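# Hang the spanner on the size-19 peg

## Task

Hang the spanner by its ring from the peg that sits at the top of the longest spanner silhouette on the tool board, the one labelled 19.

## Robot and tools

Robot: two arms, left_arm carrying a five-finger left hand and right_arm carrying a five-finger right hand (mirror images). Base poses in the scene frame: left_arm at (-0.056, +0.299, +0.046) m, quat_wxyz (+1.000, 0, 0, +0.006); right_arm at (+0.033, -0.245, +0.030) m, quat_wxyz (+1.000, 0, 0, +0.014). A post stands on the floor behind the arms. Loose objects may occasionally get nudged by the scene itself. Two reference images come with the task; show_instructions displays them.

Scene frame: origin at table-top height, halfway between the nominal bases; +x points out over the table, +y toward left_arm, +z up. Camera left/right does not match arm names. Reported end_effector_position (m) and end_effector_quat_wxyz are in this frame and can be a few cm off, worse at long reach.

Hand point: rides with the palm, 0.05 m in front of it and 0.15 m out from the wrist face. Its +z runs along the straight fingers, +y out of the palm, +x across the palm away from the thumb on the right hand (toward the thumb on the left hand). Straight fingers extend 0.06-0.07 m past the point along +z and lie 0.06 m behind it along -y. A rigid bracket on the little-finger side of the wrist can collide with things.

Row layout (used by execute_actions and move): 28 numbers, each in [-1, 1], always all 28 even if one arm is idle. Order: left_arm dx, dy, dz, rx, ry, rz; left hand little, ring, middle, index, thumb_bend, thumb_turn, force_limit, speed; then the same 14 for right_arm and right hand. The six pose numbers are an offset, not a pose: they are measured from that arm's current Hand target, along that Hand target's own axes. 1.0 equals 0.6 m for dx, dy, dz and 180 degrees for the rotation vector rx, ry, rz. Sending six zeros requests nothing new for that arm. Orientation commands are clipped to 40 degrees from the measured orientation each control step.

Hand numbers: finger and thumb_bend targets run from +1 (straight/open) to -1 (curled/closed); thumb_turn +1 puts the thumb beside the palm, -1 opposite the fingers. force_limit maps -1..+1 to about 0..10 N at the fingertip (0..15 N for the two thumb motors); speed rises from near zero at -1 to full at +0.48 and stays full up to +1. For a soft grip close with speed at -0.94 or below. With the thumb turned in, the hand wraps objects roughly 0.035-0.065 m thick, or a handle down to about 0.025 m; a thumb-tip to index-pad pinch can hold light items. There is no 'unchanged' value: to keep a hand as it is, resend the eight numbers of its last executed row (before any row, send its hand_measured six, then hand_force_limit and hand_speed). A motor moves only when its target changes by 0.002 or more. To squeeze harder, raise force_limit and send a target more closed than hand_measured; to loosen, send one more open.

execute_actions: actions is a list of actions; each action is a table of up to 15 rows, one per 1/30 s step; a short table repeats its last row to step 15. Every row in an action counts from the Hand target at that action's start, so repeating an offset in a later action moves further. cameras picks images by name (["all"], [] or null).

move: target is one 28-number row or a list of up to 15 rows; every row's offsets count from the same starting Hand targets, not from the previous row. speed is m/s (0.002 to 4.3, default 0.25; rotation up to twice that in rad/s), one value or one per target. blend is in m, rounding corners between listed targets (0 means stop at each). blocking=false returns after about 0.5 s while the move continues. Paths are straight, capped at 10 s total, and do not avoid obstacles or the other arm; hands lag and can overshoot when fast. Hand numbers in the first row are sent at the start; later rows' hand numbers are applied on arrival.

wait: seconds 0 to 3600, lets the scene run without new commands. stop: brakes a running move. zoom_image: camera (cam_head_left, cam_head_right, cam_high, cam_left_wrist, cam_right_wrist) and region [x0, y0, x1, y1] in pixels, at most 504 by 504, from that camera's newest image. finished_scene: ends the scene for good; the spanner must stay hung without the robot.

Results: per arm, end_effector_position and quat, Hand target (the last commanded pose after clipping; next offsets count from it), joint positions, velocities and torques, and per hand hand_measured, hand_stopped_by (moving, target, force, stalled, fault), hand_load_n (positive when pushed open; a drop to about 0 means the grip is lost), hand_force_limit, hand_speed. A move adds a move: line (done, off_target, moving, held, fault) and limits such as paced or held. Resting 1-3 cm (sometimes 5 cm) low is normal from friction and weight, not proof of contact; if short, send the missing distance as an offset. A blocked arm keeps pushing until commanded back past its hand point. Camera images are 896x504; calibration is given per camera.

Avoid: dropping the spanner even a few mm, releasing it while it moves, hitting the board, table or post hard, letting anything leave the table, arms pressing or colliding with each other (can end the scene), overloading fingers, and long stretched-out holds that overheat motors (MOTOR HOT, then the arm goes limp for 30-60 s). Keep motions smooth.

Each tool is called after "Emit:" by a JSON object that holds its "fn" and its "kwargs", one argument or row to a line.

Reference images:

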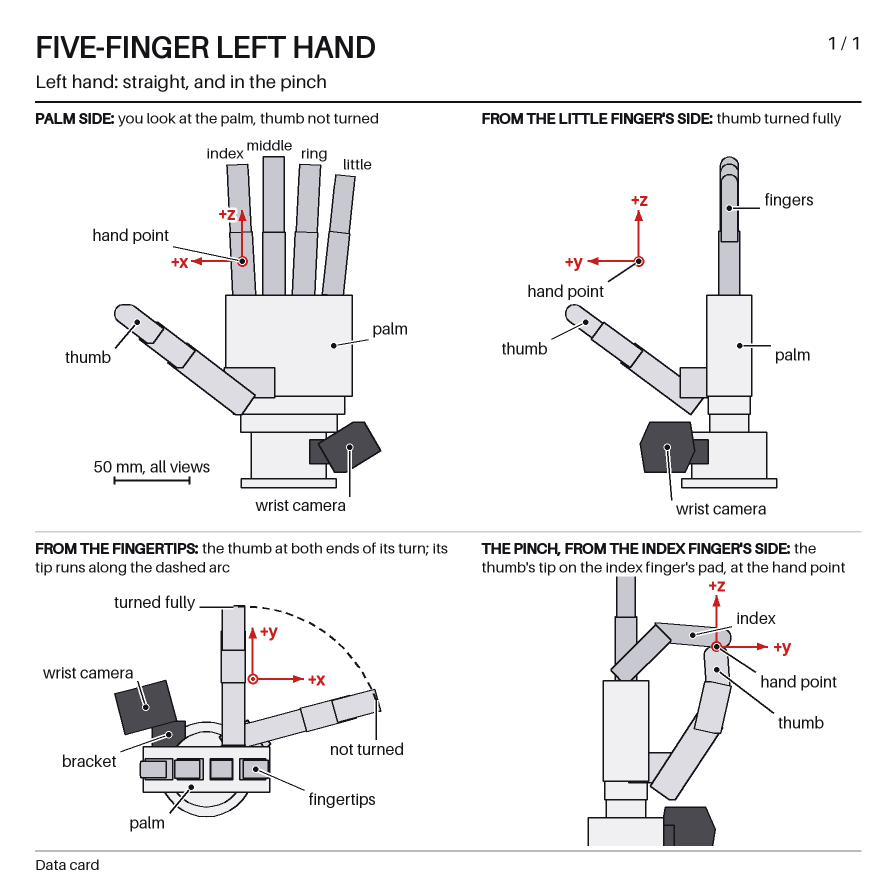

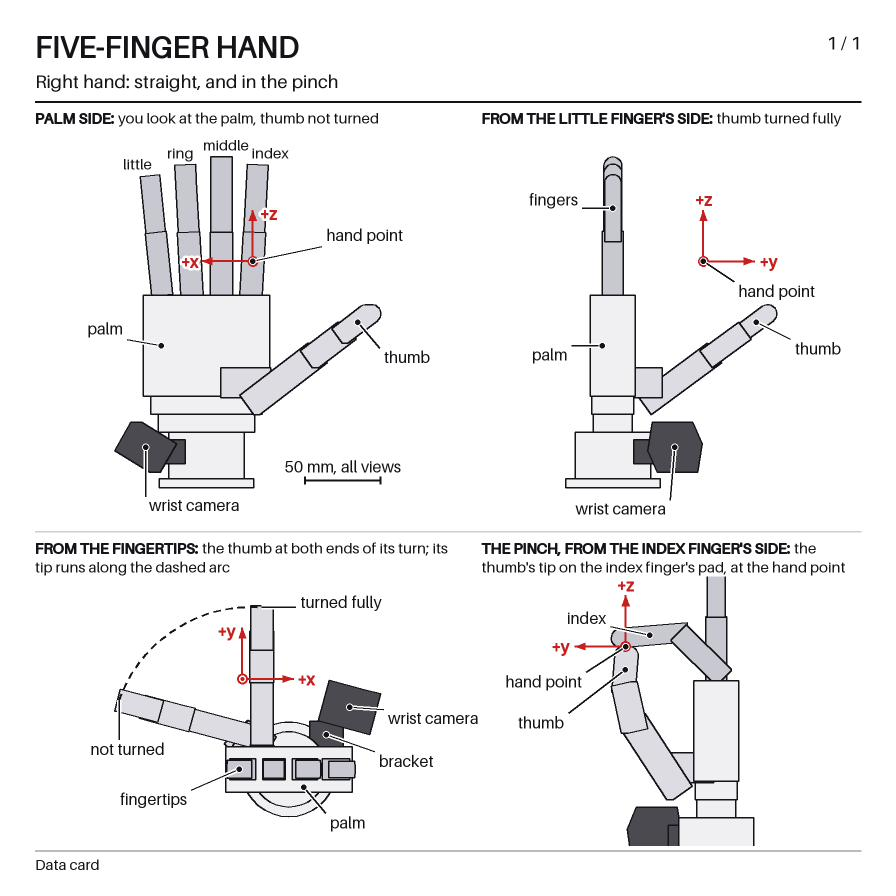

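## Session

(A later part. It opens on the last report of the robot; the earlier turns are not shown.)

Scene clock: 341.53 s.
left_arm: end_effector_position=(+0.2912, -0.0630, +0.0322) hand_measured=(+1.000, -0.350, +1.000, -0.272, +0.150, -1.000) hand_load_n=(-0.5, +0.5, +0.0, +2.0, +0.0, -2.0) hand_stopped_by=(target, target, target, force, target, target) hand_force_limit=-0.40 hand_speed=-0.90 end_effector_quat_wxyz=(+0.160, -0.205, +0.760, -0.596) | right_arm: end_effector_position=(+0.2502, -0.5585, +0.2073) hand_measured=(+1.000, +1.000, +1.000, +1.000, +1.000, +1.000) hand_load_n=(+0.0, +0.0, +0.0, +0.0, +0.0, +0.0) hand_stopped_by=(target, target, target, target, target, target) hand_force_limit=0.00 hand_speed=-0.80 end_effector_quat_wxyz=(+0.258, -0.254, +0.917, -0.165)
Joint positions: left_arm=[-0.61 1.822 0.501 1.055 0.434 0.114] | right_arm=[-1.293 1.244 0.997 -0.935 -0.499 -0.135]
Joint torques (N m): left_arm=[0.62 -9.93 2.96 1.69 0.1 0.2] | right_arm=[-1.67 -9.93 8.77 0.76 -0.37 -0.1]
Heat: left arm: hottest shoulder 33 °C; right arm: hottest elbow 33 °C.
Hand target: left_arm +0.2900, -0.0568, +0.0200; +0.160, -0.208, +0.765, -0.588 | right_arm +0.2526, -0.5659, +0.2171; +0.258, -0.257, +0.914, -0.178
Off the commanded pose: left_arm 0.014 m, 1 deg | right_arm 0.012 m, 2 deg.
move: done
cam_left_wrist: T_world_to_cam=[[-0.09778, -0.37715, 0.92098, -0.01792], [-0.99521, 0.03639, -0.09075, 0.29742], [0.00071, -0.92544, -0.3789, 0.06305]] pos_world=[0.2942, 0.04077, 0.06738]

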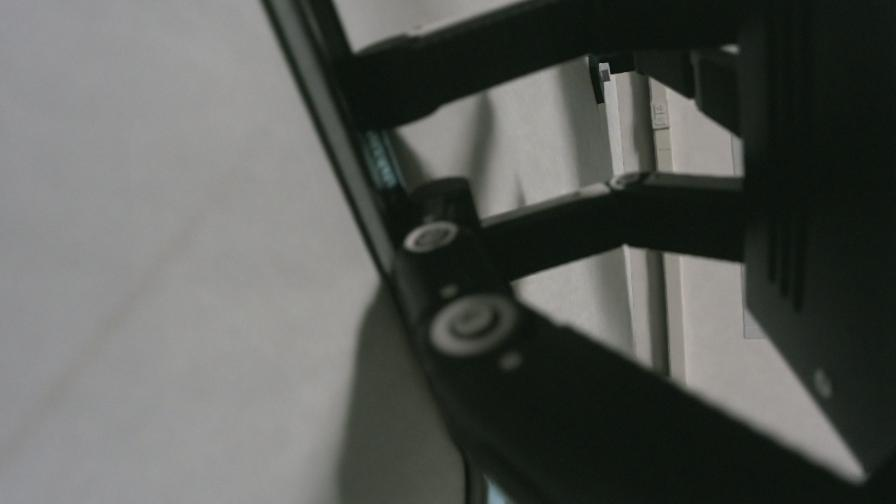

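Emit:
{"fn": "move", "kwargs": {
  "target": [
    [0,0,0,0,0,0,1,0.35,1,0.35,0.15,-1,-0.4,-0.3,0,0,0,0,0,0,1,1,1,1,1,1,0,-0.8],
    [0,-0.0483,-0.013,0,0,0,1,0.35,1,0.35,0.2,-1,-0.4,-0.3,0,0,0,0,0,0,1,1,1,1,1,1,0,-0.8]
  ],
  "speed": 0.05,
  "cameras": ["cam_left_wrist","cam_head_left","cam_head_right","cam_high"]
}}

Emit:
{"fn": "zoom_image", "kwargs": {
  "camera": "cam_left_wrist",
  "region": [150, 0, 550, 400]
}}

Scene clock: 367.10 s.
left_arm: end_effector_position=(+0.2886, -0.0608, +0.0485) hand_measured=(+1.000, +0.350, +1.000, +0.350, +0.200, -1.000) hand_load_n=(+0.0, +0.0, +0.0, +0.0, +0.0, +0.0) hand_stopped_by=(target, target, target, target, target, target) hand_force_limit=-0.40 hand_speed=-0.30 end_effector_quat_wxyz=(+0.156, -0.208, +0.764, -0.590) | right_arm: end_effector_position=(+0.2502, -0.5585, +0.2073) hand_measured=(+1.000, +1.000, +1.000, +1.000, +1.000, +1.000) hand_load_n=(+0.0, +0.0, +0.0, +0.0, +0.0, +0.0) hand_stopped_by=(target, target, target, target, target, target) hand_force_limit=0.00 hand_speed=-0.80 end_effector_quat_wxyz=(+0.258, -0.254, +0.917, -0.165)
Joint positions: left_arm=[-0.609 1.741 0.495 0.962 0.434 0.114] | right_arm=[-1.293 1.244 0.997 -0.935 -0.499 -0.135]
Joint torques (N m): left_arm=[0.56 -12.75 3.7 0.79 0.11 0.19] | right_arm=[-1.67 -9.93 8.73 0.68 -0.37 -0.08]
Heat: left arm: hottest shoulder 33 °C; right arm: hottest elbow 33 °C.
Hand target: left_arm +0.2899, -0.0567, +0.0500; +0.160, -0.208, +0.765, -0.588 | right_arm +0.2526, -0.5659, +0.2171; +0.258, -0.257, +0.914, -0.178
Off the commanded pose: left_arm 0.005 m, 1 deg | right_arm 0.012 m, 2 deg.
move: done
cam_left_wrist: T_world_to_cam=[[-0.08474, -0.38619, 0.91852, -0.03665], [-0.9964, 0.03656, -0.07655, 0.29597], [-0.00402, -0.9217, -0.38789, 0.07329]] pos_world=[0.29209, 0.04258, 0.08475]
Images, in order (width x height): cam_head_left 896x504, cam_head_right 896x504, cam_high 896x504, cam_left_wrist 896x504.

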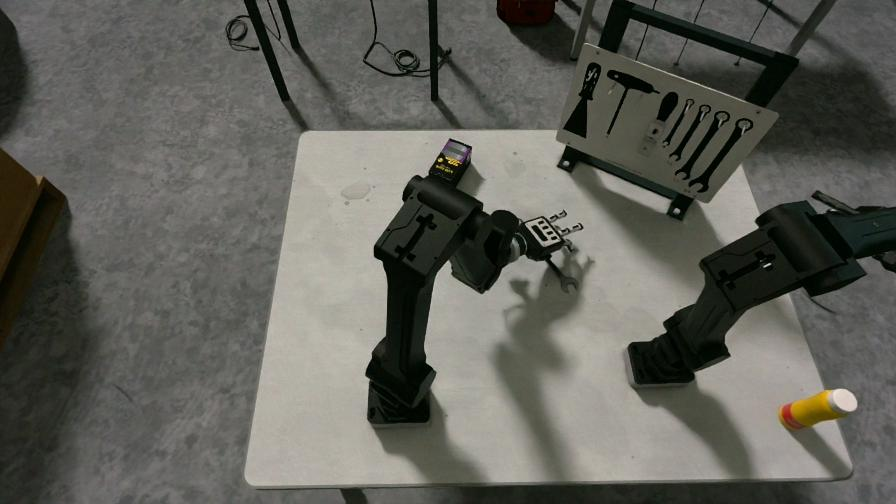

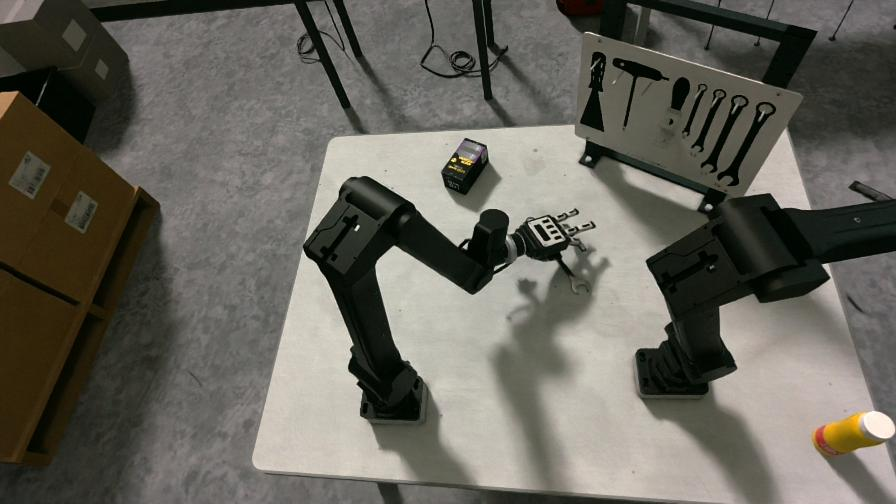

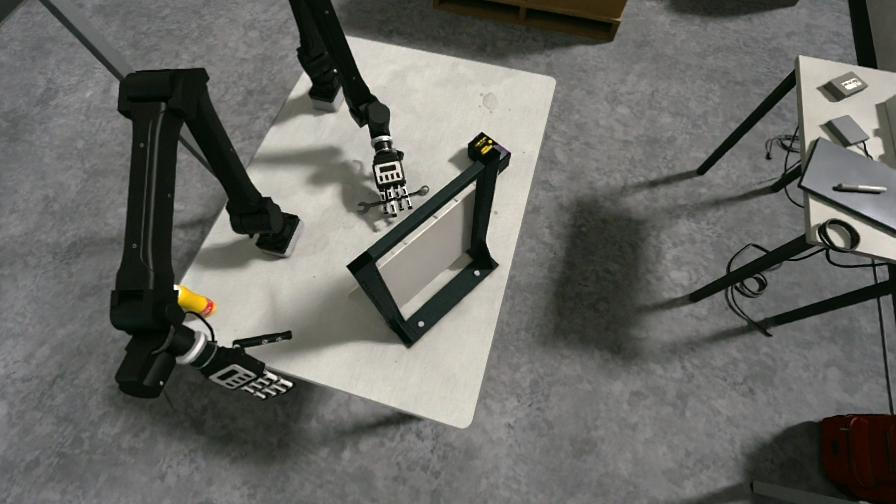

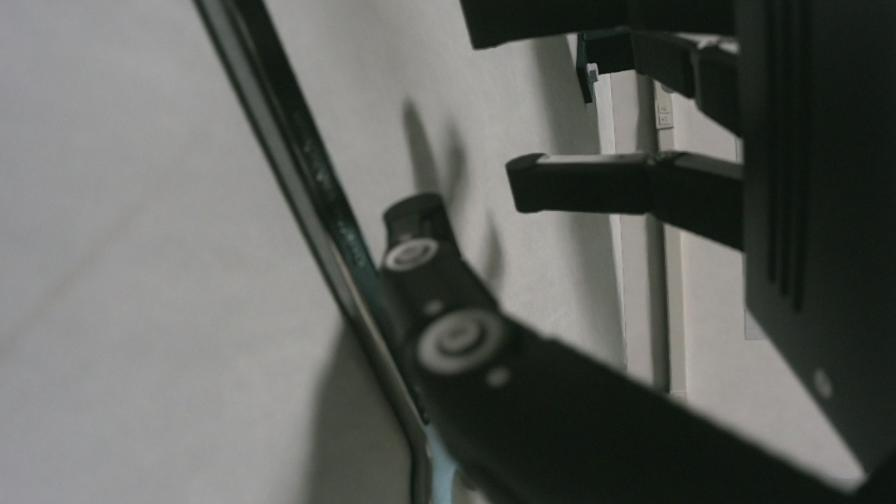

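Scaled by 1.260 from the camera's image (finer frame: 1280x720).

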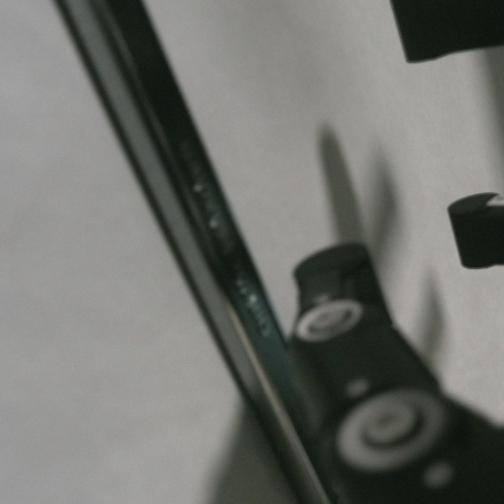

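Emit:
{"fn": "move", "kwargs": {
  "target": [0.0007,0.0222,-0.0182,0,-0.0188,-0.005,1,0.3,1,0.3,0.2,-1,-0.4,-0.3,0,0,0,0,0,0,1,1,1,1,1,1,0,-0.8],
  "speed": 0.05,
  "cameras": ["cam_left_wrist"]
}}

Emit:
{"fn": "zoom_image", "kwargs": {
  "camera": "cam_left_wrist",
  "region": [200, 0, 600, 400]
}}

Scene clock: 378.63 s.
left_arm: end_effector_position=(+0.2836, -0.0440, +0.0391) hand_measured=(+1.000, +0.300, +1.000, +0.300, +0.200, -1.000) hand_load_n=(+0.0, +0.0, +0.0, +0.0, +0.0, +0.0) hand_stopped_by=(target, target, target, target, target, target) hand_force_limit=-0.40 hand_speed=-0.30 end_effector_quat_wxyz=(+0.177, -0.231, +0.762, -0.578) | right_arm: end_effector_position=(+0.2502, -0.5585, +0.2073) hand_measured=(+1.000, +1.000, +1.000, +1.000, +1.000, +1.000) hand_load_n=(+0.0, +0.0, +0.0, +0.0, +0.0, +0.0) hand_stopped_by=(target, target, target, target, target, target) hand_force_limit=0.00 hand_speed=-0.80 end_effector_quat_wxyz=(+0.258, -0.254, +0.917, -0.165)
Joint positions: left_arm=[-0.609 1.741 0.444 1.005 0.367 0.112] | right_arm=[-1.293 1.244 0.997 -0.935 -0.499 -0.135]
Joint torques (N m): left_arm=[-0.26 -10.46 3.29 2.26 0.06 0.02] | right_arm=[-1.44 -9.99 8.7 0.65 -0.37 -0.1]
Heat: left arm: hottest shoulder 33 °C; right arm: hottest elbow 33 °C.
Hand target: left_arm +0.2825, -0.0449, +0.0400; +0.178, -0.232, +0.759, -0.583 | right_arm +0.2526, -0.5659, +0.2171; +0.258, -0.257, +0.914, -0.178
Off the commanded pose: left_arm 0.002 m, 1 deg | right_arm 0.012 m, 2 deg.
move: done
cam_left_wrist: T_world_to_cam=[[-0.06061, -0.40864, 0.91068, -0.02941], [-0.99662, -0.02598, -0.07799, 0.28696], [0.05553, -0.91233, -0.40568, 0.06936]] pos_world=[0.28036, 0.05872, 0.0773]

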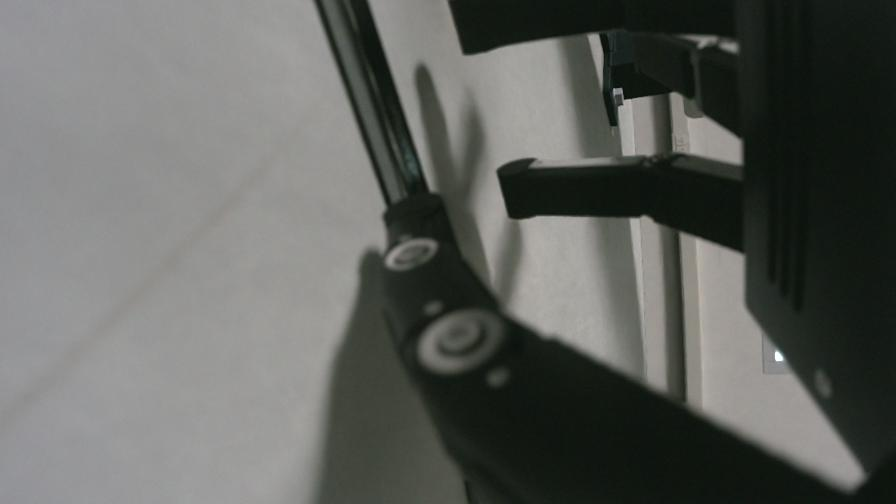

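Scaled by 1.260 from the camera's image (finer frame: 1280x720).

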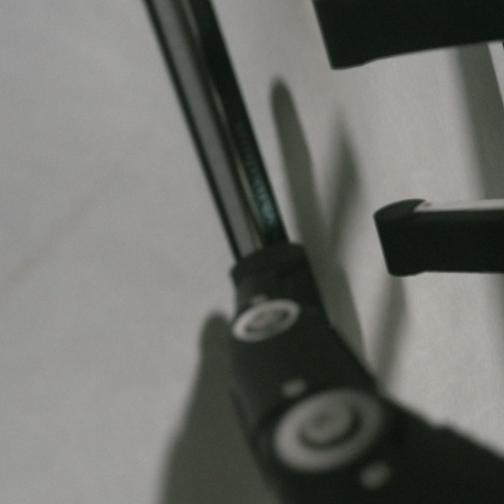

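Emit:
{"fn": "move", "kwargs": {
  "target": [0,0.0161,0.0043,0,0,0,1,0.2,1,0.2,0.2,-1,-0.4,-0.3,0,0,0,0,0,0,1,1,1,1,1,1,0,-0.8],
  "speed": 0.04,
  "cameras": ["cam_left_wrist"]
}}

Emit:
{"fn": "zoom_image", "kwargs": {
  "camera": "cam_left_wrist",
  "region": [300, 0, 550, 250]
}}

Scene clock: 384.07 s.
left_arm: end_effector_position=(+0.2836, -0.0439, +0.0305) hand_measured=(+1.000, +0.200, +1.000, +0.200, +0.200, -1.000) hand_load_n=(+0.0, +0.0, +0.0, +0.0, +0.0, +0.0) hand_stopped_by=(target, target, target, target, target, target) hand_force_limit=-0.40 hand_speed=-0.30 end_effector_quat_wxyz=(+0.178, -0.230, +0.762, -0.579) | right_arm: end_effector_position=(+0.2502, -0.5585, +0.2073) hand_measured=(+1.000, +1.000, +1.000, +1.000, +1.000, +1.000) hand_load_n=(+0.0, +0.0, +0.0, +0.0, -0.5, +0.0) hand_stopped_by=(target, target, target, target, target, target) hand_force_limit=0.00 hand_speed=-0.80 end_effector_quat_wxyz=(+0.258, -0.254, +0.917, -0.165)
Joint positions: left_arm=[-0.609 1.78 0.444 1.047 0.367 0.111] | right_arm=[-1.293 1.244 0.997 -0.935 -0.499 -0.135]
Joint torques (N m): left_arm=[-0.21 -10.34 3.08 2.28 0.06 0.02] | right_arm=[-1.67 -10.05 8.73 0.68 -0.39 -0.09]
Heat: left arm: hottest shoulder 33 °C; right arm: hottest elbow 33 °C.
Hand target: left_arm +0.2825, -0.0449, +0.0299; +0.178, -0.232, +0.759, -0.582 | right_arm +0.2526, -0.5659, +0.2171; +0.258, -0.257, +0.914, -0.178
Off the commanded pose: left_arm 0.002 m, 1 deg | right_arm 0.012 m, 2 deg.
move: done
cam_left_wrist: T_world_to_cam=[[-0.06219, -0.40719, 0.91122, -0.02105], [-0.99645, -0.02657, -0.07988, 0.2863], [0.05674, -0.91296, -0.40409, 0.06548]] pos_world=[0.28026, 0.05881, 0.06851]

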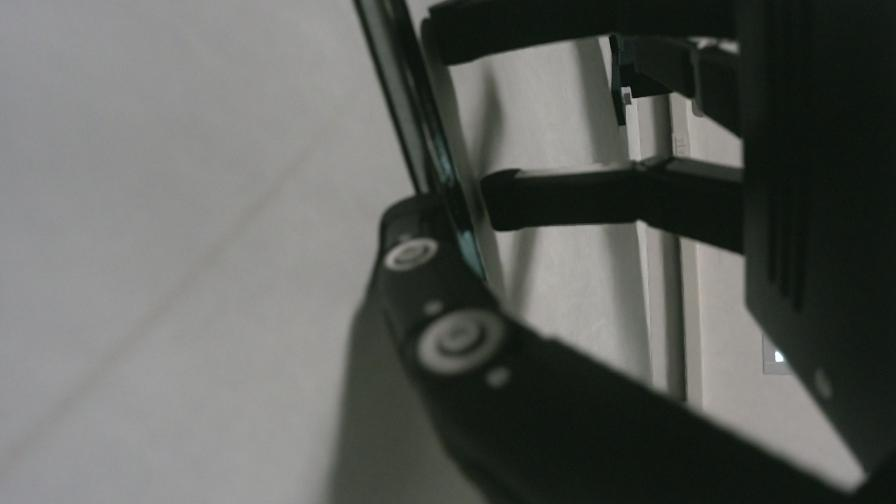

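Scaled by 2.016 from the camera's image (finer frame: 1280x720).

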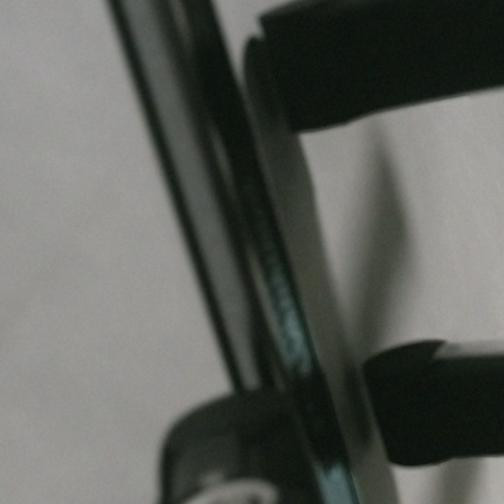

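Emit:
{"fn": "move", "kwargs": {
  "target": [0,0.004,0.0095,0,0,0,1,0.2,1,0.2,0.2,-1,-0.4,-0.3,0,0,0,0,0,0,1,1,1,1,1,1,0,-0.8],
  "speed": 0.04,
  "cameras": ["cam_left_wrist"]
}}

Emit:
{"fn": "zoom_image", "kwargs": {
  "camera": "cam_left_wrist",
  "region": [300, 0, 550, 250]
}}

Scene clock: 392.13 s.
left_arm: end_effector_position=(+0.2843, -0.0438, +0.0283) hand_measured=(+1.000, +0.200, +1.000, +0.200, +0.200, -1.000) hand_load_n=(+0.0, +0.0, +0.0, +0.0, +0.0, +0.0) hand_stopped_by=(target, target, target, target, target, target) hand_force_limit=-0.40 hand_speed=-0.30 end_effector_quat_wxyz=(+0.180, -0.232, +0.761, -0.579) | right_arm: end_effector_position=(+0.2502, -0.5585, +0.2073) hand_measured=(+1.000, +1.000, +1.000, +1.000, +1.000, +1.000) hand_load_n=(+0.0, +0.0, -0.5, +0.0, +0.0, +0.0) hand_stopped_by=(target, target, target, target, target, target) hand_force_limit=0.00 hand_speed=-0.80 end_effector_quat_wxyz=(+0.258, -0.254, +0.917, -0.165)
Joint positions: left_arm=[-0.61 1.792 0.444 1.061 0.362 0.11] | right_arm=[-1.293 1.244 0.997 -0.935 -0.499 -0.135]
Joint torques (N m): left_arm=[-0.73 -9.52 4 2.06 0.04 0.02] | right_arm=[-1.73 -9.82 8.72 0.69 -0.38 -0.09]
Heat: left arm: hottest shoulder 33 °C; right arm: hottest elbow 33 °C.
Hand target: left_arm +0.2852, -0.0489, +0.0261; +0.178, -0.232, +0.759, -0.583 | right_arm +0.2526, -0.5659, +0.2171; +0.258, -0.257, +0.914, -0.178
Off the commanded pose: left_arm 0.006 m, 1 deg | right_arm 0.012 m, 2 deg.
move: done
cam_left_wrist: T_world_to_cam=[[-0.06198, -0.40634, 0.91162, -0.019], [-0.99618, -0.03103, -0.08156, 0.28663], [0.06143, -0.9132, -0.40286, 0.06334]] pos_world=[0.28047, 0.05902, 0.06621]

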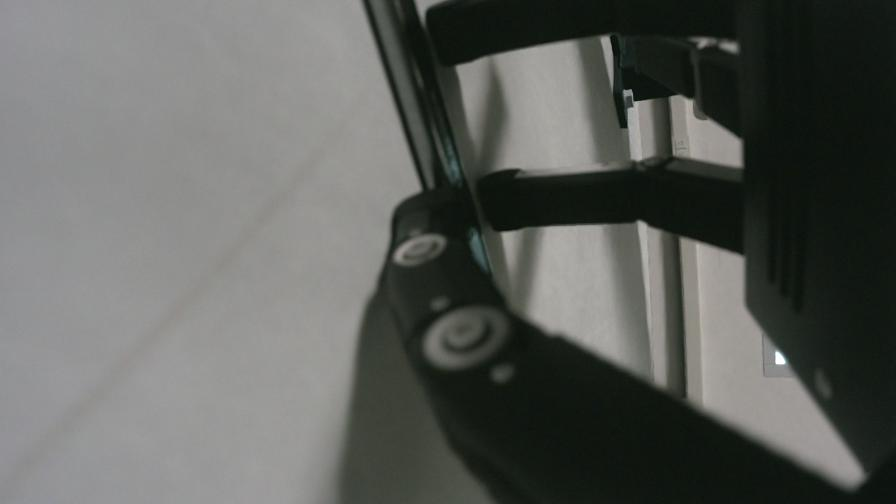

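Scaled by 2.016 from the camera's image (finer frame: 1280x720).

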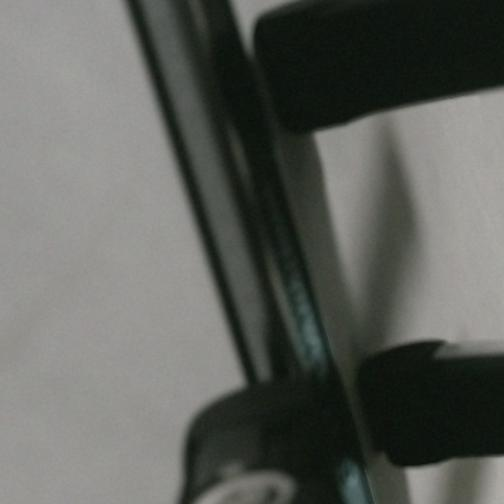

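Emit:
{"fn": "move", "kwargs": {
  "target": [0,0,0,0,0,0,1,-0.1,1,-0.1,0.2,-1,-0.4,-0.9,0,0,0,0,0,0,1,1,1,1,1,1,0,-0.8],
  "speed": 0.04,
  "cameras": ["cam_left_wrist"]
}}

Emit:
{"fn": "zoom_image", "kwargs": {
  "camera": "cam_left_wrist",
  "region": [300, 0, 550, 250]
}}

Scene clock: 397.30 s.
left_arm: end_effector_position=(+0.2850, -0.0447, +0.0303) hand_measured=(+1.000, -0.100, +1.000, -0.100, +0.200, -1.000) hand_load_n=(+0.0, +1.0, +0.0, +0.0, +0.0, +0.0) hand_stopped_by=(target, target, target, target, target, target) hand_force_limit=-0.40 hand_speed=-0.90 end_effector_quat_wxyz=(+0.182, -0.230, +0.759, -0.582) | right_arm: end_effector_position=(+0.2502, -0.5585, +0.2073) hand_measured=(+1.000, +1.000, +1.000, +1.000, +1.000, +1.000) hand_load_n=(+0.0, +0.0, +0.0, -0.5, +0.0, -0.5) hand_stopped_by=(target, target, target, target, target, target) hand_force_limit=0.00 hand_speed=-0.80 end_effector_quat_wxyz=(+0.258, -0.254, +0.917, -0.165)
Joint positions: left_arm=[-0.61 1.792 0.444 1.07 0.362 0.11] | right_arm=[-1.293 1.244 0.997 -0.935 -0.499 -0.135]
Joint torques (N m): left_arm=[-0.62 -9.58 4.03 1.7 0.04 0.01] | right_arm=[-1.44 -9.88 8.77 0.72 -0.38 -0.09]
Heat: left arm: hottest shoulder 33 °C; right arm: hottest elbow 33 °C.
Hand target: left_arm +0.2852, -0.0489, +0.0261; +0.178, -0.232, +0.759, -0.583 | right_arm +0.2526, -0.5659, +0.2171; +0.258, -0.257, +0.914, -0.178
Off the commanded pose: left_arm 0.006 m, 1 deg | right_arm 0.012 m, 2 deg.
move: done
cam_left_wrist: T_world_to_cam=[[-0.06917, -0.40157, 0.91321, -0.01891], [-0.99557, -0.03071, -0.08891, 0.28753], [0.06375, -0.91531, -0.39767, 0.06236]] pos_world=[0.28098, 0.05831, 0.06763]

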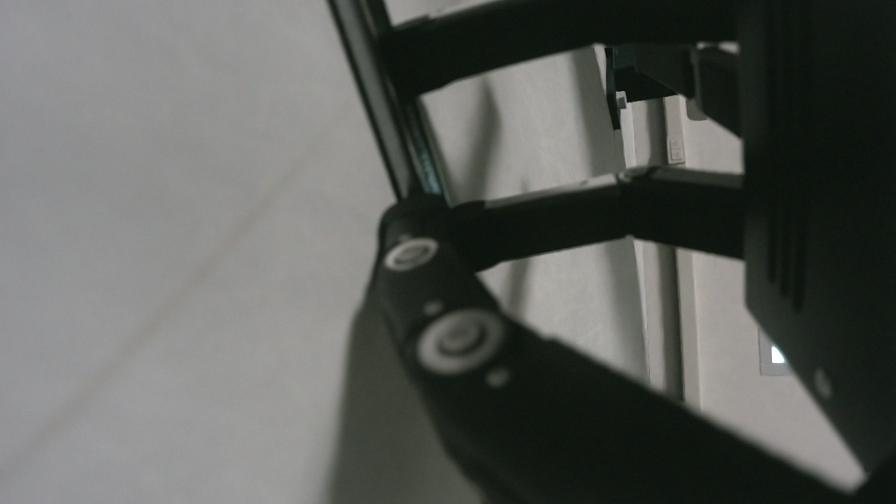

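Scaled by 2.016 from the camera's image (finer frame: 1280x720).

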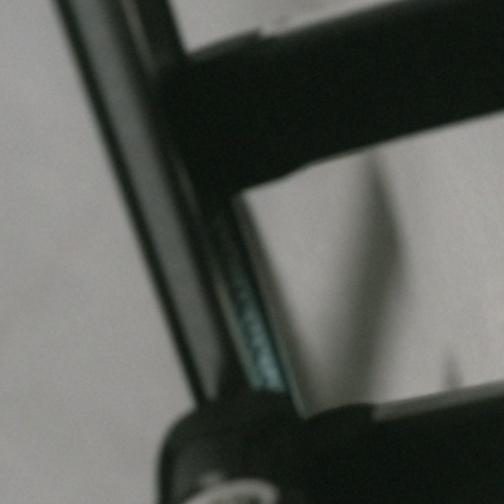

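Emit:
{"fn": "move", "kwargs": {
  "target": [0,0,0,0,0,0,1,-0.13,1,-0.18,0.2,-1,-0.4,-0.9,0,0,0,0,0,0,1,1,1,1,1,1,0,-0.8],
  "speed": 0.04,
  "cameras": ["cam_left_wrist"]
}}

Emit:
{"fn": "zoom_image", "kwargs": {
  "camera": "cam_left_wrist",
  "region": [300, 0, 550, 250]
}}

Scene clock: 400.40 s.
left_arm: end_effector_position=(+0.2851, -0.0451, +0.0310) hand_measured=(+1.000, -0.130, +1.000, -0.144, +0.200, -1.000) hand_load_n=(+0.0, +2.0, +0.0, +4.0, +2.5, +0.5) hand_stopped_by=(target, target, target, force, target, target) hand_force_limit=-0.40 hand_speed=-0.90 end_effector_quat_wxyz=(+0.182, -0.230, +0.758, -0.583) | right_arm: end_effector_position=(+0.2502, -0.5585, +0.2073) hand_measured=(+1.000, +1.000, +1.000, +1.000, +1.000, +1.000) hand_load_n=(+0.0, +0.0, +0.0, +0.0, +0.0, +0.0) hand_stopped_by=(target, target, target, target, target, target) hand_force_limit=0.00 hand_speed=-0.80 end_effector_quat_wxyz=(+0.258, -0.254, +0.917, -0.165)
Joint positions: left_arm=[-0.611 1.792 0.444 1.072 0.362 0.107] | right_arm=[-1.293 1.244 0.997 -0.935 -0.499 -0.135]
Joint torques (N m): left_arm=[-0.62 -9.58 4.01 1.59 0.04 0.05] | right_arm=[-1.55 -10.11 8.73 0.68 -0.36 -0.08]
Heat: left arm: hottest shoulder 33 °C; right arm: hottest elbow 33 °C.
Hand target: left_arm +0.2851, -0.0490, +0.0261; +0.178, -0.232, +0.759, -0.582 | right_arm +0.2526, -0.5659, +0.2171; +0.258, -0.257, +0.914, -0.178
Off the commanded pose: left_arm 0.006 m, 0 deg | right_arm 0.012 m, 2 deg.
move: done
cam_left_wrist: T_world_to_cam=[[-0.06912, -0.39892, 0.91438, -0.01965], [-0.99555, -0.03127, -0.0889, 0.28759], [0.06405, -0.91645, -0.39498, 0.06204]] pos_world=[0.28098, 0.05801, 0.06804]

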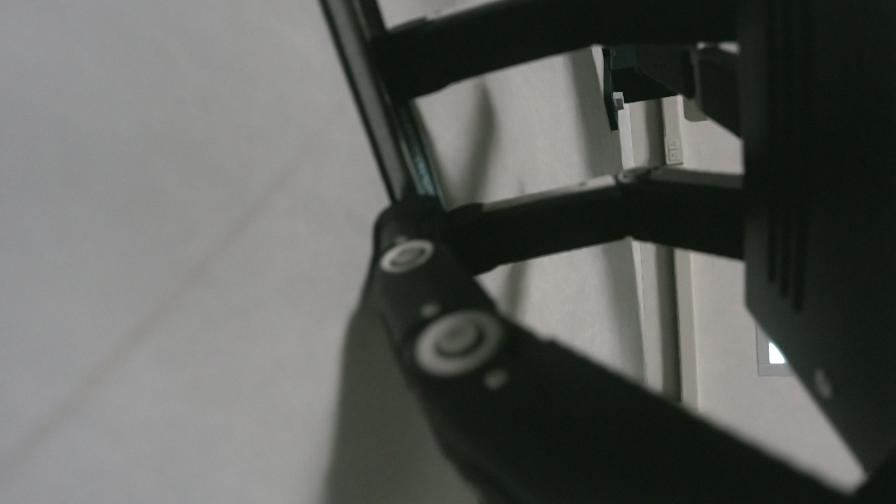

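Scaled by 2.016 from the camera's image (finer frame: 1280x720).

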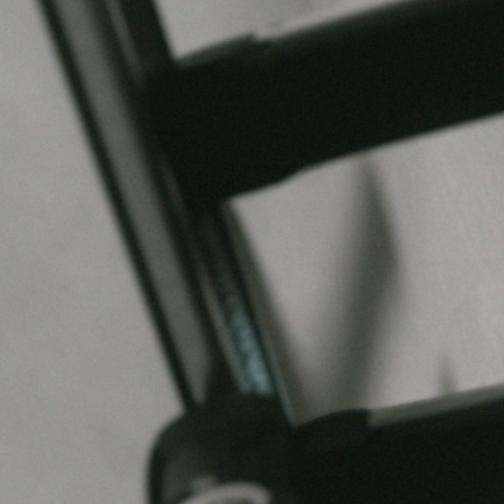

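Emit:
{"fn": "move", "kwargs": {
  "target": [0,0,0,0,0,0,1,-0.2,1,-0.25,0.12,-1,0.2,-0.9,0,0,0,0,0,0,1,1,1,1,1,1,0,-0.8],
  "speed": 0.04,
  "cameras": ["cam_left_wrist"]
}}

Emit:
{"fn": "zoom_image", "kwargs": {
  "camera": "cam_left_wrist",
  "region": [300, 0, 550, 250]
}}

Scene clock: 404.30 s.
left_arm: end_effector_position=(+0.2869, -0.0467, +0.0338) hand_measured=(+1.000, -0.200, +1.000, -0.250, +0.122, -1.000) hand_load_n=(+0.0, +0.0, +0.0, +1.0, +1.5, +0.0) hand_stopped_by=(target, target, target, target, target, target) hand_force_limit=0.20 hand_speed=-0.90 end_effector_quat_wxyz=(+0.183, -0.229, +0.755, -0.587) | right_arm: end_effector_position=(+0.2502, -0.5585, +0.2073) hand_measured=(+1.000, +1.000, +1.000, +1.000, +1.000, +1.000) hand_load_n=(+0.5, +0.0, +0.0, +0.0, -0.5, +0.0) hand_stopped_by=(target, target, target, target, target, target) hand_force_limit=0.00 hand_speed=-0.80 end_effector_quat_wxyz=(+0.258, -0.254, +0.917, -0.165)
Joint positions: left_arm=[-0.611 1.792 0.447 1.08 0.363 0.104] | right_arm=[-1.293 1.244 0.997 -0.935 -0.499 -0.135]
Joint torques (N m): left_arm=[-0.56 -9.58 3.81 1.26 0.01 0.07] | right_arm=[-1.55 -10.17 8.7 0.68 -0.39 -0.1]
Heat: left arm: hottest shoulder 33 °C; right arm: hottest elbow 33 °C.
Hand target: left_arm +0.2853, -0.0489, +0.0261; +0.178, -0.232, +0.759, -0.583 | right_arm +0.2526, -0.5659, +0.2171; +0.258, -0.257, +0.914, -0.178
Off the commanded pose: left_arm 0.008 m, 1 deg | right_arm 0.012 m, 2 deg.
move: done
cam_left_wrist: T_world_to_cam=[[-0.07476, -0.39139, 0.91719, -0.02085], [-0.99495, -0.03249, -0.09496, 0.28964], [0.06696, -0.91965, -0.38698, 0.0603]] pos_world=[0.28258, 0.0567, 0.06996]

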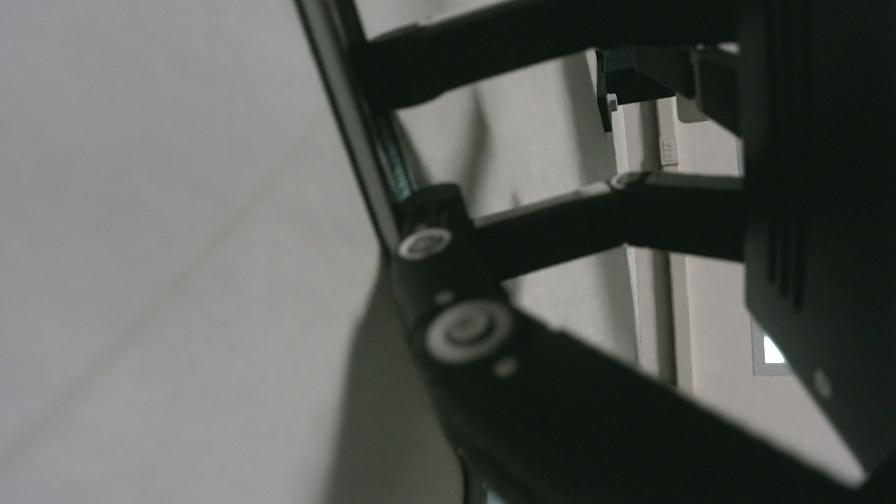

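Scaled by 2.016 from the camera's image (finer frame: 1280x720).

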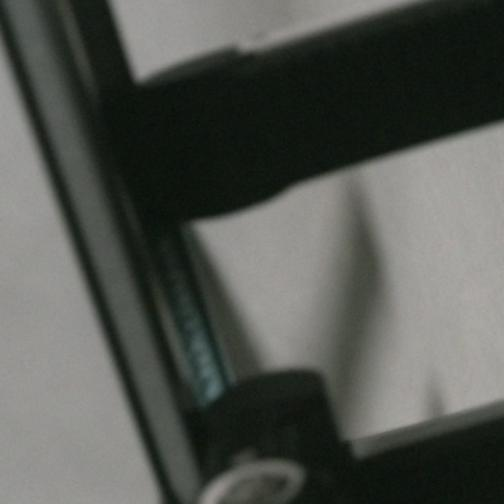

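Emit:
{"fn": "move", "kwargs": {
  "target": [
    [0,0,0,0,0,0,1,0.25,1,0.25,0.12,-1,0,-0.4,0,0,0,0,0,0,1,1,1,1,1,1,0,-0.8],
    [0.0047,-0.0267,-0.0225,0,0,0,1,0.25,1,0.25,0.16,-1,0,-0.4,0,0,0,0,0,0,1,1,1,1,1,1,0,-0.8],
    [0.0047,-0.0025,-0.016,0,0,0,1,0.25,1,0.25,0.16,-1,0,-0.4,0,0,0,0,0,0,1,1,1,1,1,1,0,-0.8]
  ],
  "speed": 0.05,
  "cameras": ["cam_left_wrist"]
}}

Emit:
{"fn": "zoom_image", "kwargs": {
  "camera": "cam_left_wrist",
  "region": [300, 0, 550, 250]
}}

Scene clock: 420.93 s.
left_arm: end_effector_position=(+0.2792, -0.0413, +0.0299) hand_measured=(+1.000, +0.250, +1.000, +0.250, +0.160, -1.000) hand_load_n=(+0.0, +0.0, +0.0, +0.0, +0.0, +0.0) hand_stopped_by=(target, target, target, target, target, target) hand_force_limit=0.00 hand_speed=-0.40 end_effector_quat_wxyz=(+0.177, -0.235, +0.761, -0.578) | right_arm: end_effector_position=(+0.2502, -0.5585, +0.2073) hand_measured=(+1.000, +1.000, +1.000, +1.000, +1.000, +1.000) hand_load_n=(+0.0, +0.0, +0.0, +0.0, -0.5, -0.5) hand_stopped_by=(target, target, target, target, target, target) hand_force_limit=0.00 hand_speed=-0.80 end_effector_quat_wxyz=(+0.258, -0.254, +0.917, -0.165)
Joint positions: left_arm=[-0.611 1.776 0.43 1.055 0.362 0.104] | right_arm=[-1.293 1.244 0.997 -0.935 -0.499 -0.135]
Joint torques (N m): left_arm=[-0.44 -10.23 3.04 2.25 0.12 0.08] | right_arm=[-1.61 -10.05 8.72 0.68 -0.38 -0.08]
Heat: left arm: hottest shoulder 32 °C; right arm: hottest elbow 33 °C.
Hand target: left_arm +0.2778, -0.0430, +0.0299; +0.178, -0.232, +0.759, -0.582 | right_arm +0.2526, -0.5659, +0.2171; +0.258, -0.257, +0.914, -0.178
Off the commanded pose: left_arm 0.002 m, 1 deg | right_arm 0.012 m, 2 deg.
move: done
cam_left_wrist: T_world_to_cam=[[-0.05402, -0.40559, 0.91246, -0.02195], [-0.9968, -0.03201, -0.07325, 0.28162], [0.05892, -0.91349, -0.40257, 0.06722]] pos_world=[0.27557, 0.06152, 0.06771]

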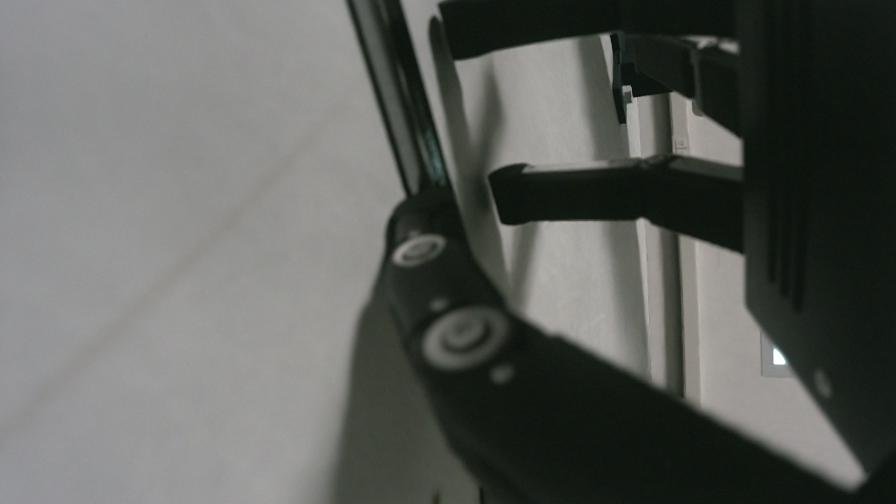

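Scaled by 2.016 from the camera's image (finer frame: 1280x720).

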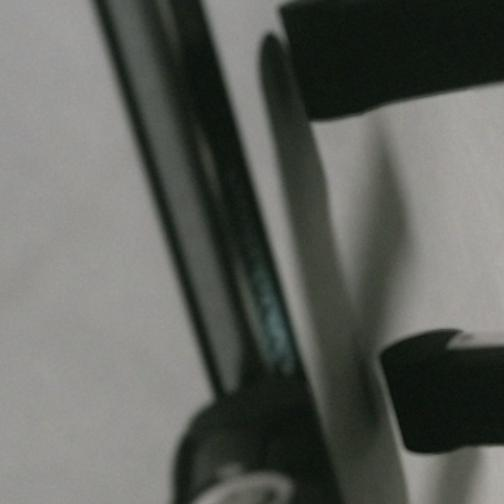

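Emit:
{"fn": "move", "kwargs": {
  "target": [0,0.0194,0.0052,0,0,0,1,0.08,1,0.08,0.16,-1,0,-0.6,0,0,0,0,0,0,1,1,1,1,1,1,0,-0.8],
  "speed": 0.03,
  "cameras": ["cam_left_wrist"]
}}

Emit:
{"fn": "zoom_image", "kwargs": {
  "camera": "cam_left_wrist",
  "region": [300, 0, 550, 250]
}}

Scene clock: 426.07 s.
left_arm: end_effector_position=(+0.2817, -0.0432, +0.0287) hand_measured=(+1.000, +0.080, +1.000, +0.080, +0.160, -1.000) hand_load_n=(+0.0, +0.0, +0.0, +0.0, +0.0, +0.0) hand_stopped_by=(target, target, target, target, target, target) hand_force_limit=0.00 hand_speed=-0.60 end_effector_quat_wxyz=(+0.184, -0.229, +0.754, -0.588) | right_arm: end_effector_position=(+0.2502, -0.5585, +0.2073) hand_measured=(+1.000, +1.000, +1.000, +1.000, +1.000, +1.000) hand_load_n=(+0.0, +0.0, +0.0, +0.0, +0.0, +0.0) hand_stopped_by=(target, target, target, target, target, target) hand_force_limit=0.00 hand_speed=-0.80 end_effector_quat_wxyz=(+0.258, -0.254, +0.917, -0.165)
Joint positions: left_arm=[-0.611 1.811 0.43 1.12 0.363 0.104] | right_arm=[-1.293 1.244 0.997 -0.935 -0.499 -0.135]
Joint torques (N m): left_arm=[-0.44 -8.76 2.97 1.69 0.09 0.08] | right_arm=[-1.67 -10.05 8.7 0.7 -0.38 -0.09]
Heat: left arm: hottest shoulder 32 °C; right arm: hottest elbow 33 °C.
Hand target: left_arm +0.2778, -0.0431, +0.0179; +0.178, -0.232, +0.759, -0.582 | right_arm +0.2526, -0.5659, +0.2171; +0.258, -0.257, +0.914, -0.178
Off the commanded pose: left_arm 0.011 m, 1 deg | right_arm 0.012 m, 2 deg.
move: off_target (left_arm)
cam_left_wrist: T_world_to_cam=[[-0.07701, -0.38987, 0.91764, -0.01439], [-0.99471, -0.0327, -0.09737, 0.28408], [0.06797, -0.92029, -0.38529, 0.06153]] pos_world=[0.27728, 0.0603, 0.06457]

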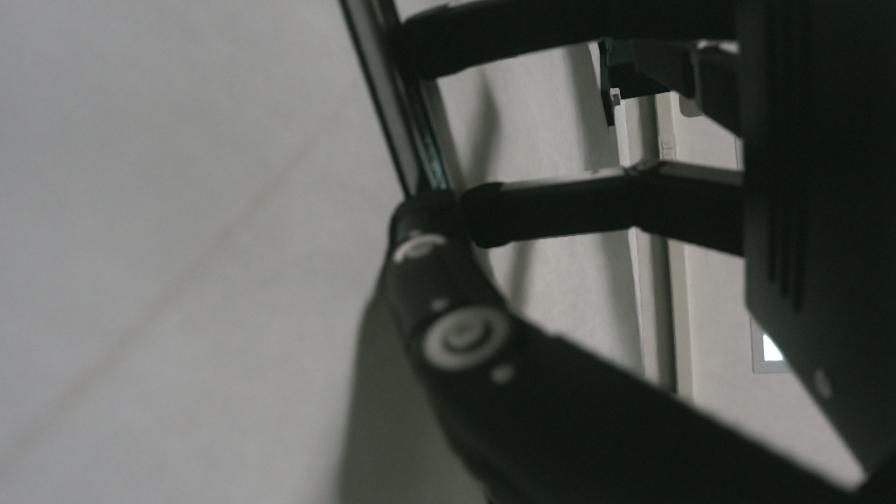

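Scaled by 2.016 from the camera's image (finer frame: 1280x720).

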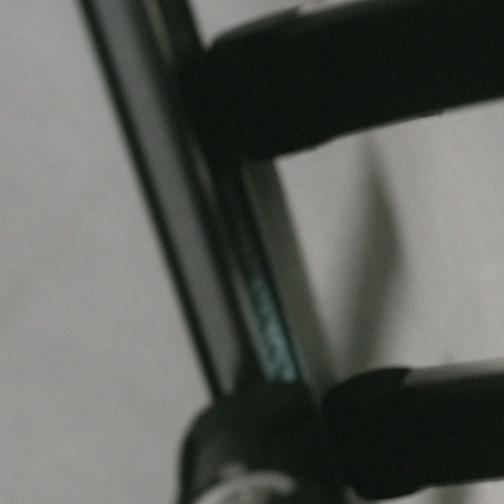

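Emit:
{"fn": "move", "kwargs": {
  "target": [0,0,0,0,0,0,1,-0.12,1,-0.12,0.16,-1,-0.2,-0.92,0,0,0,0,0,0,1,1,1,1,1,1,0,-0.8],
  "speed": 0.03,
  "cameras": ["cam_left_wrist"]
}}

Emit:
{"fn": "zoom_image", "kwargs": {
  "camera": "cam_left_wrist",
  "region": [300, 0, 550, 250]
}}

Scene clock: 429.37 s.
left_arm: end_effector_position=(+0.2822, -0.0436, +0.0298) hand_measured=(+1.000, -0.118, +1.000, -0.120, +0.160, -1.000) hand_load_n=(+0.0, +3.0, +0.0, +2.5, +1.5, +0.0) hand_stopped_by=(target, target, target, target, target, target) hand_force_limit=-0.20 hand_speed=-0.92 end_effector_quat_wxyz=(+0.185, -0.228, +0.753, -0.589) | right_arm: end_effector_position=(+0.2502, -0.5585, +0.2073) hand_measured=(+1.000, +1.000, +1.000, +1.000, +1.000, +1.000) hand_load_n=(+0.0, +0.0, +0.0, +0.0, +0.0, +0.0) hand_stopped_by=(target, target, target, target, target, target) hand_force_limit=0.00 hand_speed=-0.80 end_effector_quat_wxyz=(+0.258, -0.254, +0.917, -0.165)
Joint positions: left_arm=[-0.611 1.811 0.43 1.125 0.363 0.104] | right_arm=[-1.293 1.244 0.997 -0.935 -0.499 -0.135]
Joint torques (N m): left_arm=[-0.44 -8.82 2.96 1.5 0.07 0.09] | right_arm=[-1.44 -10.11 8.77 0.69 -0.37 -0.1]
Heat: left arm: hottest shoulder 32 °C; right arm: hottest elbow 33 °C.
Hand target: left_arm +0.2779, -0.0430, +0.0179; +0.178, -0.232, +0.759, -0.582 | right_arm +0.2526, -0.5659, +0.2171; +0.258, -0.257, +0.914, -0.178
Off the commanded pose: left_arm 0.013 m, 1 deg | right_arm 0.012 m, 2 deg.
move: done
cam_left_wrist: T_world_to_cam=[[-0.08094, -0.3872, 0.91844, -0.01434], [-0.99432, -0.03258, -0.10136, 0.28459], [0.06917, -0.92142, -0.38236, 0.06108]] pos_world=[0.27759, 0.06, 0.06538]

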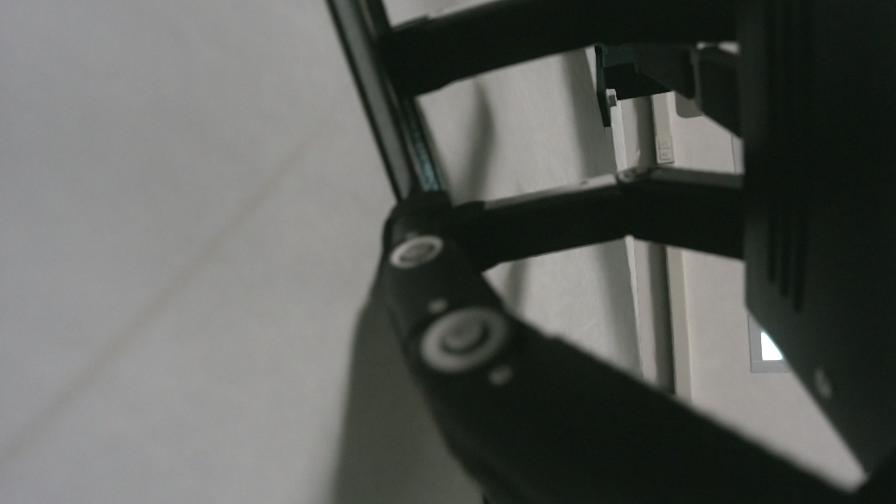

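Scaled by 2.016 from the camera's image (finer frame: 1280x720).

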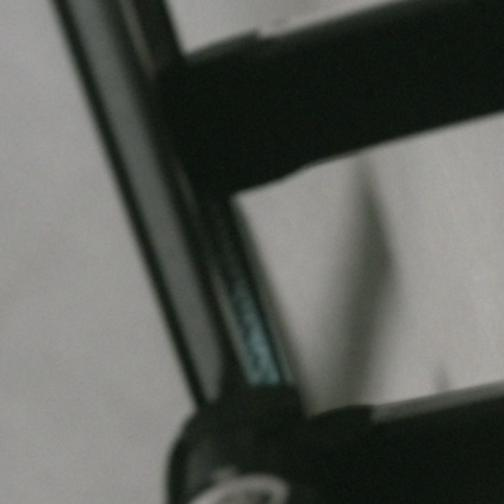

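Emit:
{"fn": "move", "kwargs": {
  "target": [0,0,0,0,0,0,1,-0.2,1,-0.2,0.16,-1,-0.1,-0.92,0,0,0,0,0,0,1,1,1,1,1,1,0,-0.8],
  "speed": 0.03,
  "cameras": ["cam_left_wrist"]
}}

Emit:
{"fn": "zoom_image", "kwargs": {
  "camera": "cam_left_wrist",
  "region": [300, 0, 550, 250]
}}

Scene clock: 454.77 s.
left_arm: end_effector_position=(+0.2829, -0.0444, +0.0314) hand_measured=(+1.000, -0.200, +1.000, -0.200, +0.160, -1.000) hand_load_n=(+0.0, +0.0, +0.0, +0.5, +0.0, +0.0) hand_stopped_by=(target, target, target, target, target, target) hand_force_limit=-0.10 hand_speed=-0.92 end_effector_quat_wxyz=(+0.187, -0.226, +0.751, -0.592) | right_arm: end_effector_position=(+0.2502, -0.5585, +0.2073) hand_measured=(+1.000, +1.000, +1.000, +1.000, +1.000, +1.000) hand_load_n=(+0.0, +0.0, +0.0, +0.0, +0.0, +0.0) hand_stopped_by=(target, target, target, target, target, target) hand_force_limit=0.00 hand_speed=-0.80 end_effector_quat_wxyz=(+0.258, -0.254, +0.917, -0.165)
Joint positions: left_arm=[-0.611 1.812 0.43 1.134 0.365 0.103] | right_arm=[-1.293 1.244 0.997 -0.935 -0.499 -0.135]
Joint torques (N m): left_arm=[-0.44 -8.94 2.91 1.13 0.02 0.08] | right_arm=[-1.73 -9.82 8.73 0.72 -0.37 -0.09]
Heat: left arm: hottest shoulder 32 °C; right arm: hottest elbow 33 °C.
Hand target: left_arm +0.2778, -0.0431, +0.0179; +0.178, -0.232, +0.759, -0.582 | right_arm +0.2526, -0.5659, +0.2171; +0.258, -0.257, +0.914, -0.178
Off the commanded pose: left_arm 0.014 m, 2 deg | right_arm 0.012 m, 2 deg.
move: done
cam_left_wrist: T_world_to_cam=[[-0.08731, -0.38227, 0.91992, -0.01417], [-0.9937, -0.03174, -0.10751, 0.28547], [0.07029, -0.9235, -0.37709, 0.06037]] pos_world=[0.27819, 0.0594, 0.06649]

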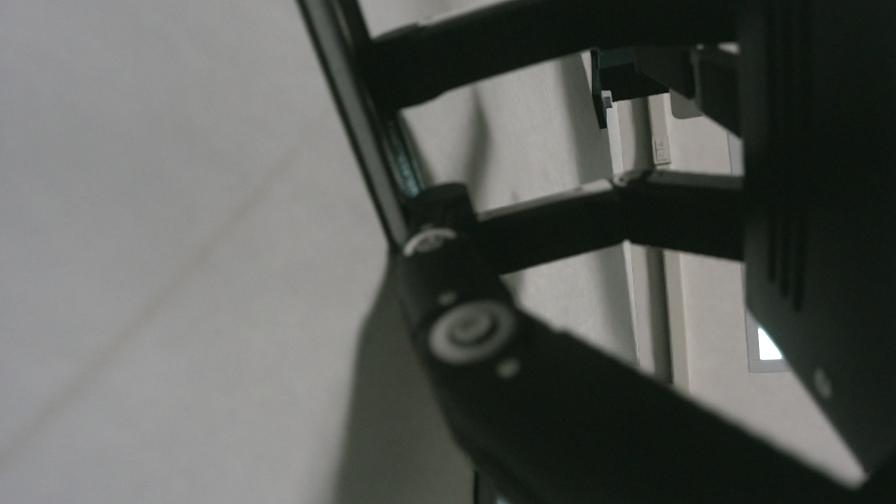

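Scaled by 2.016 from the camera's image (finer frame: 1280x720).

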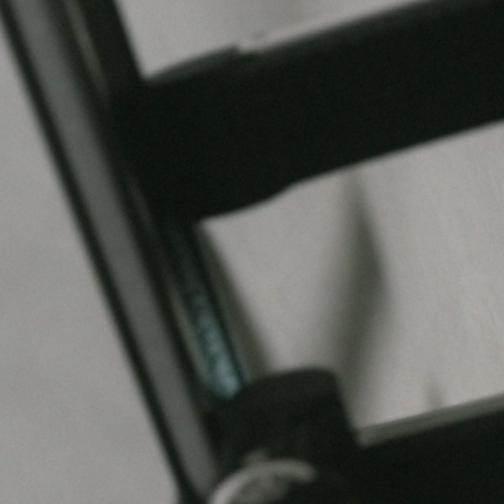

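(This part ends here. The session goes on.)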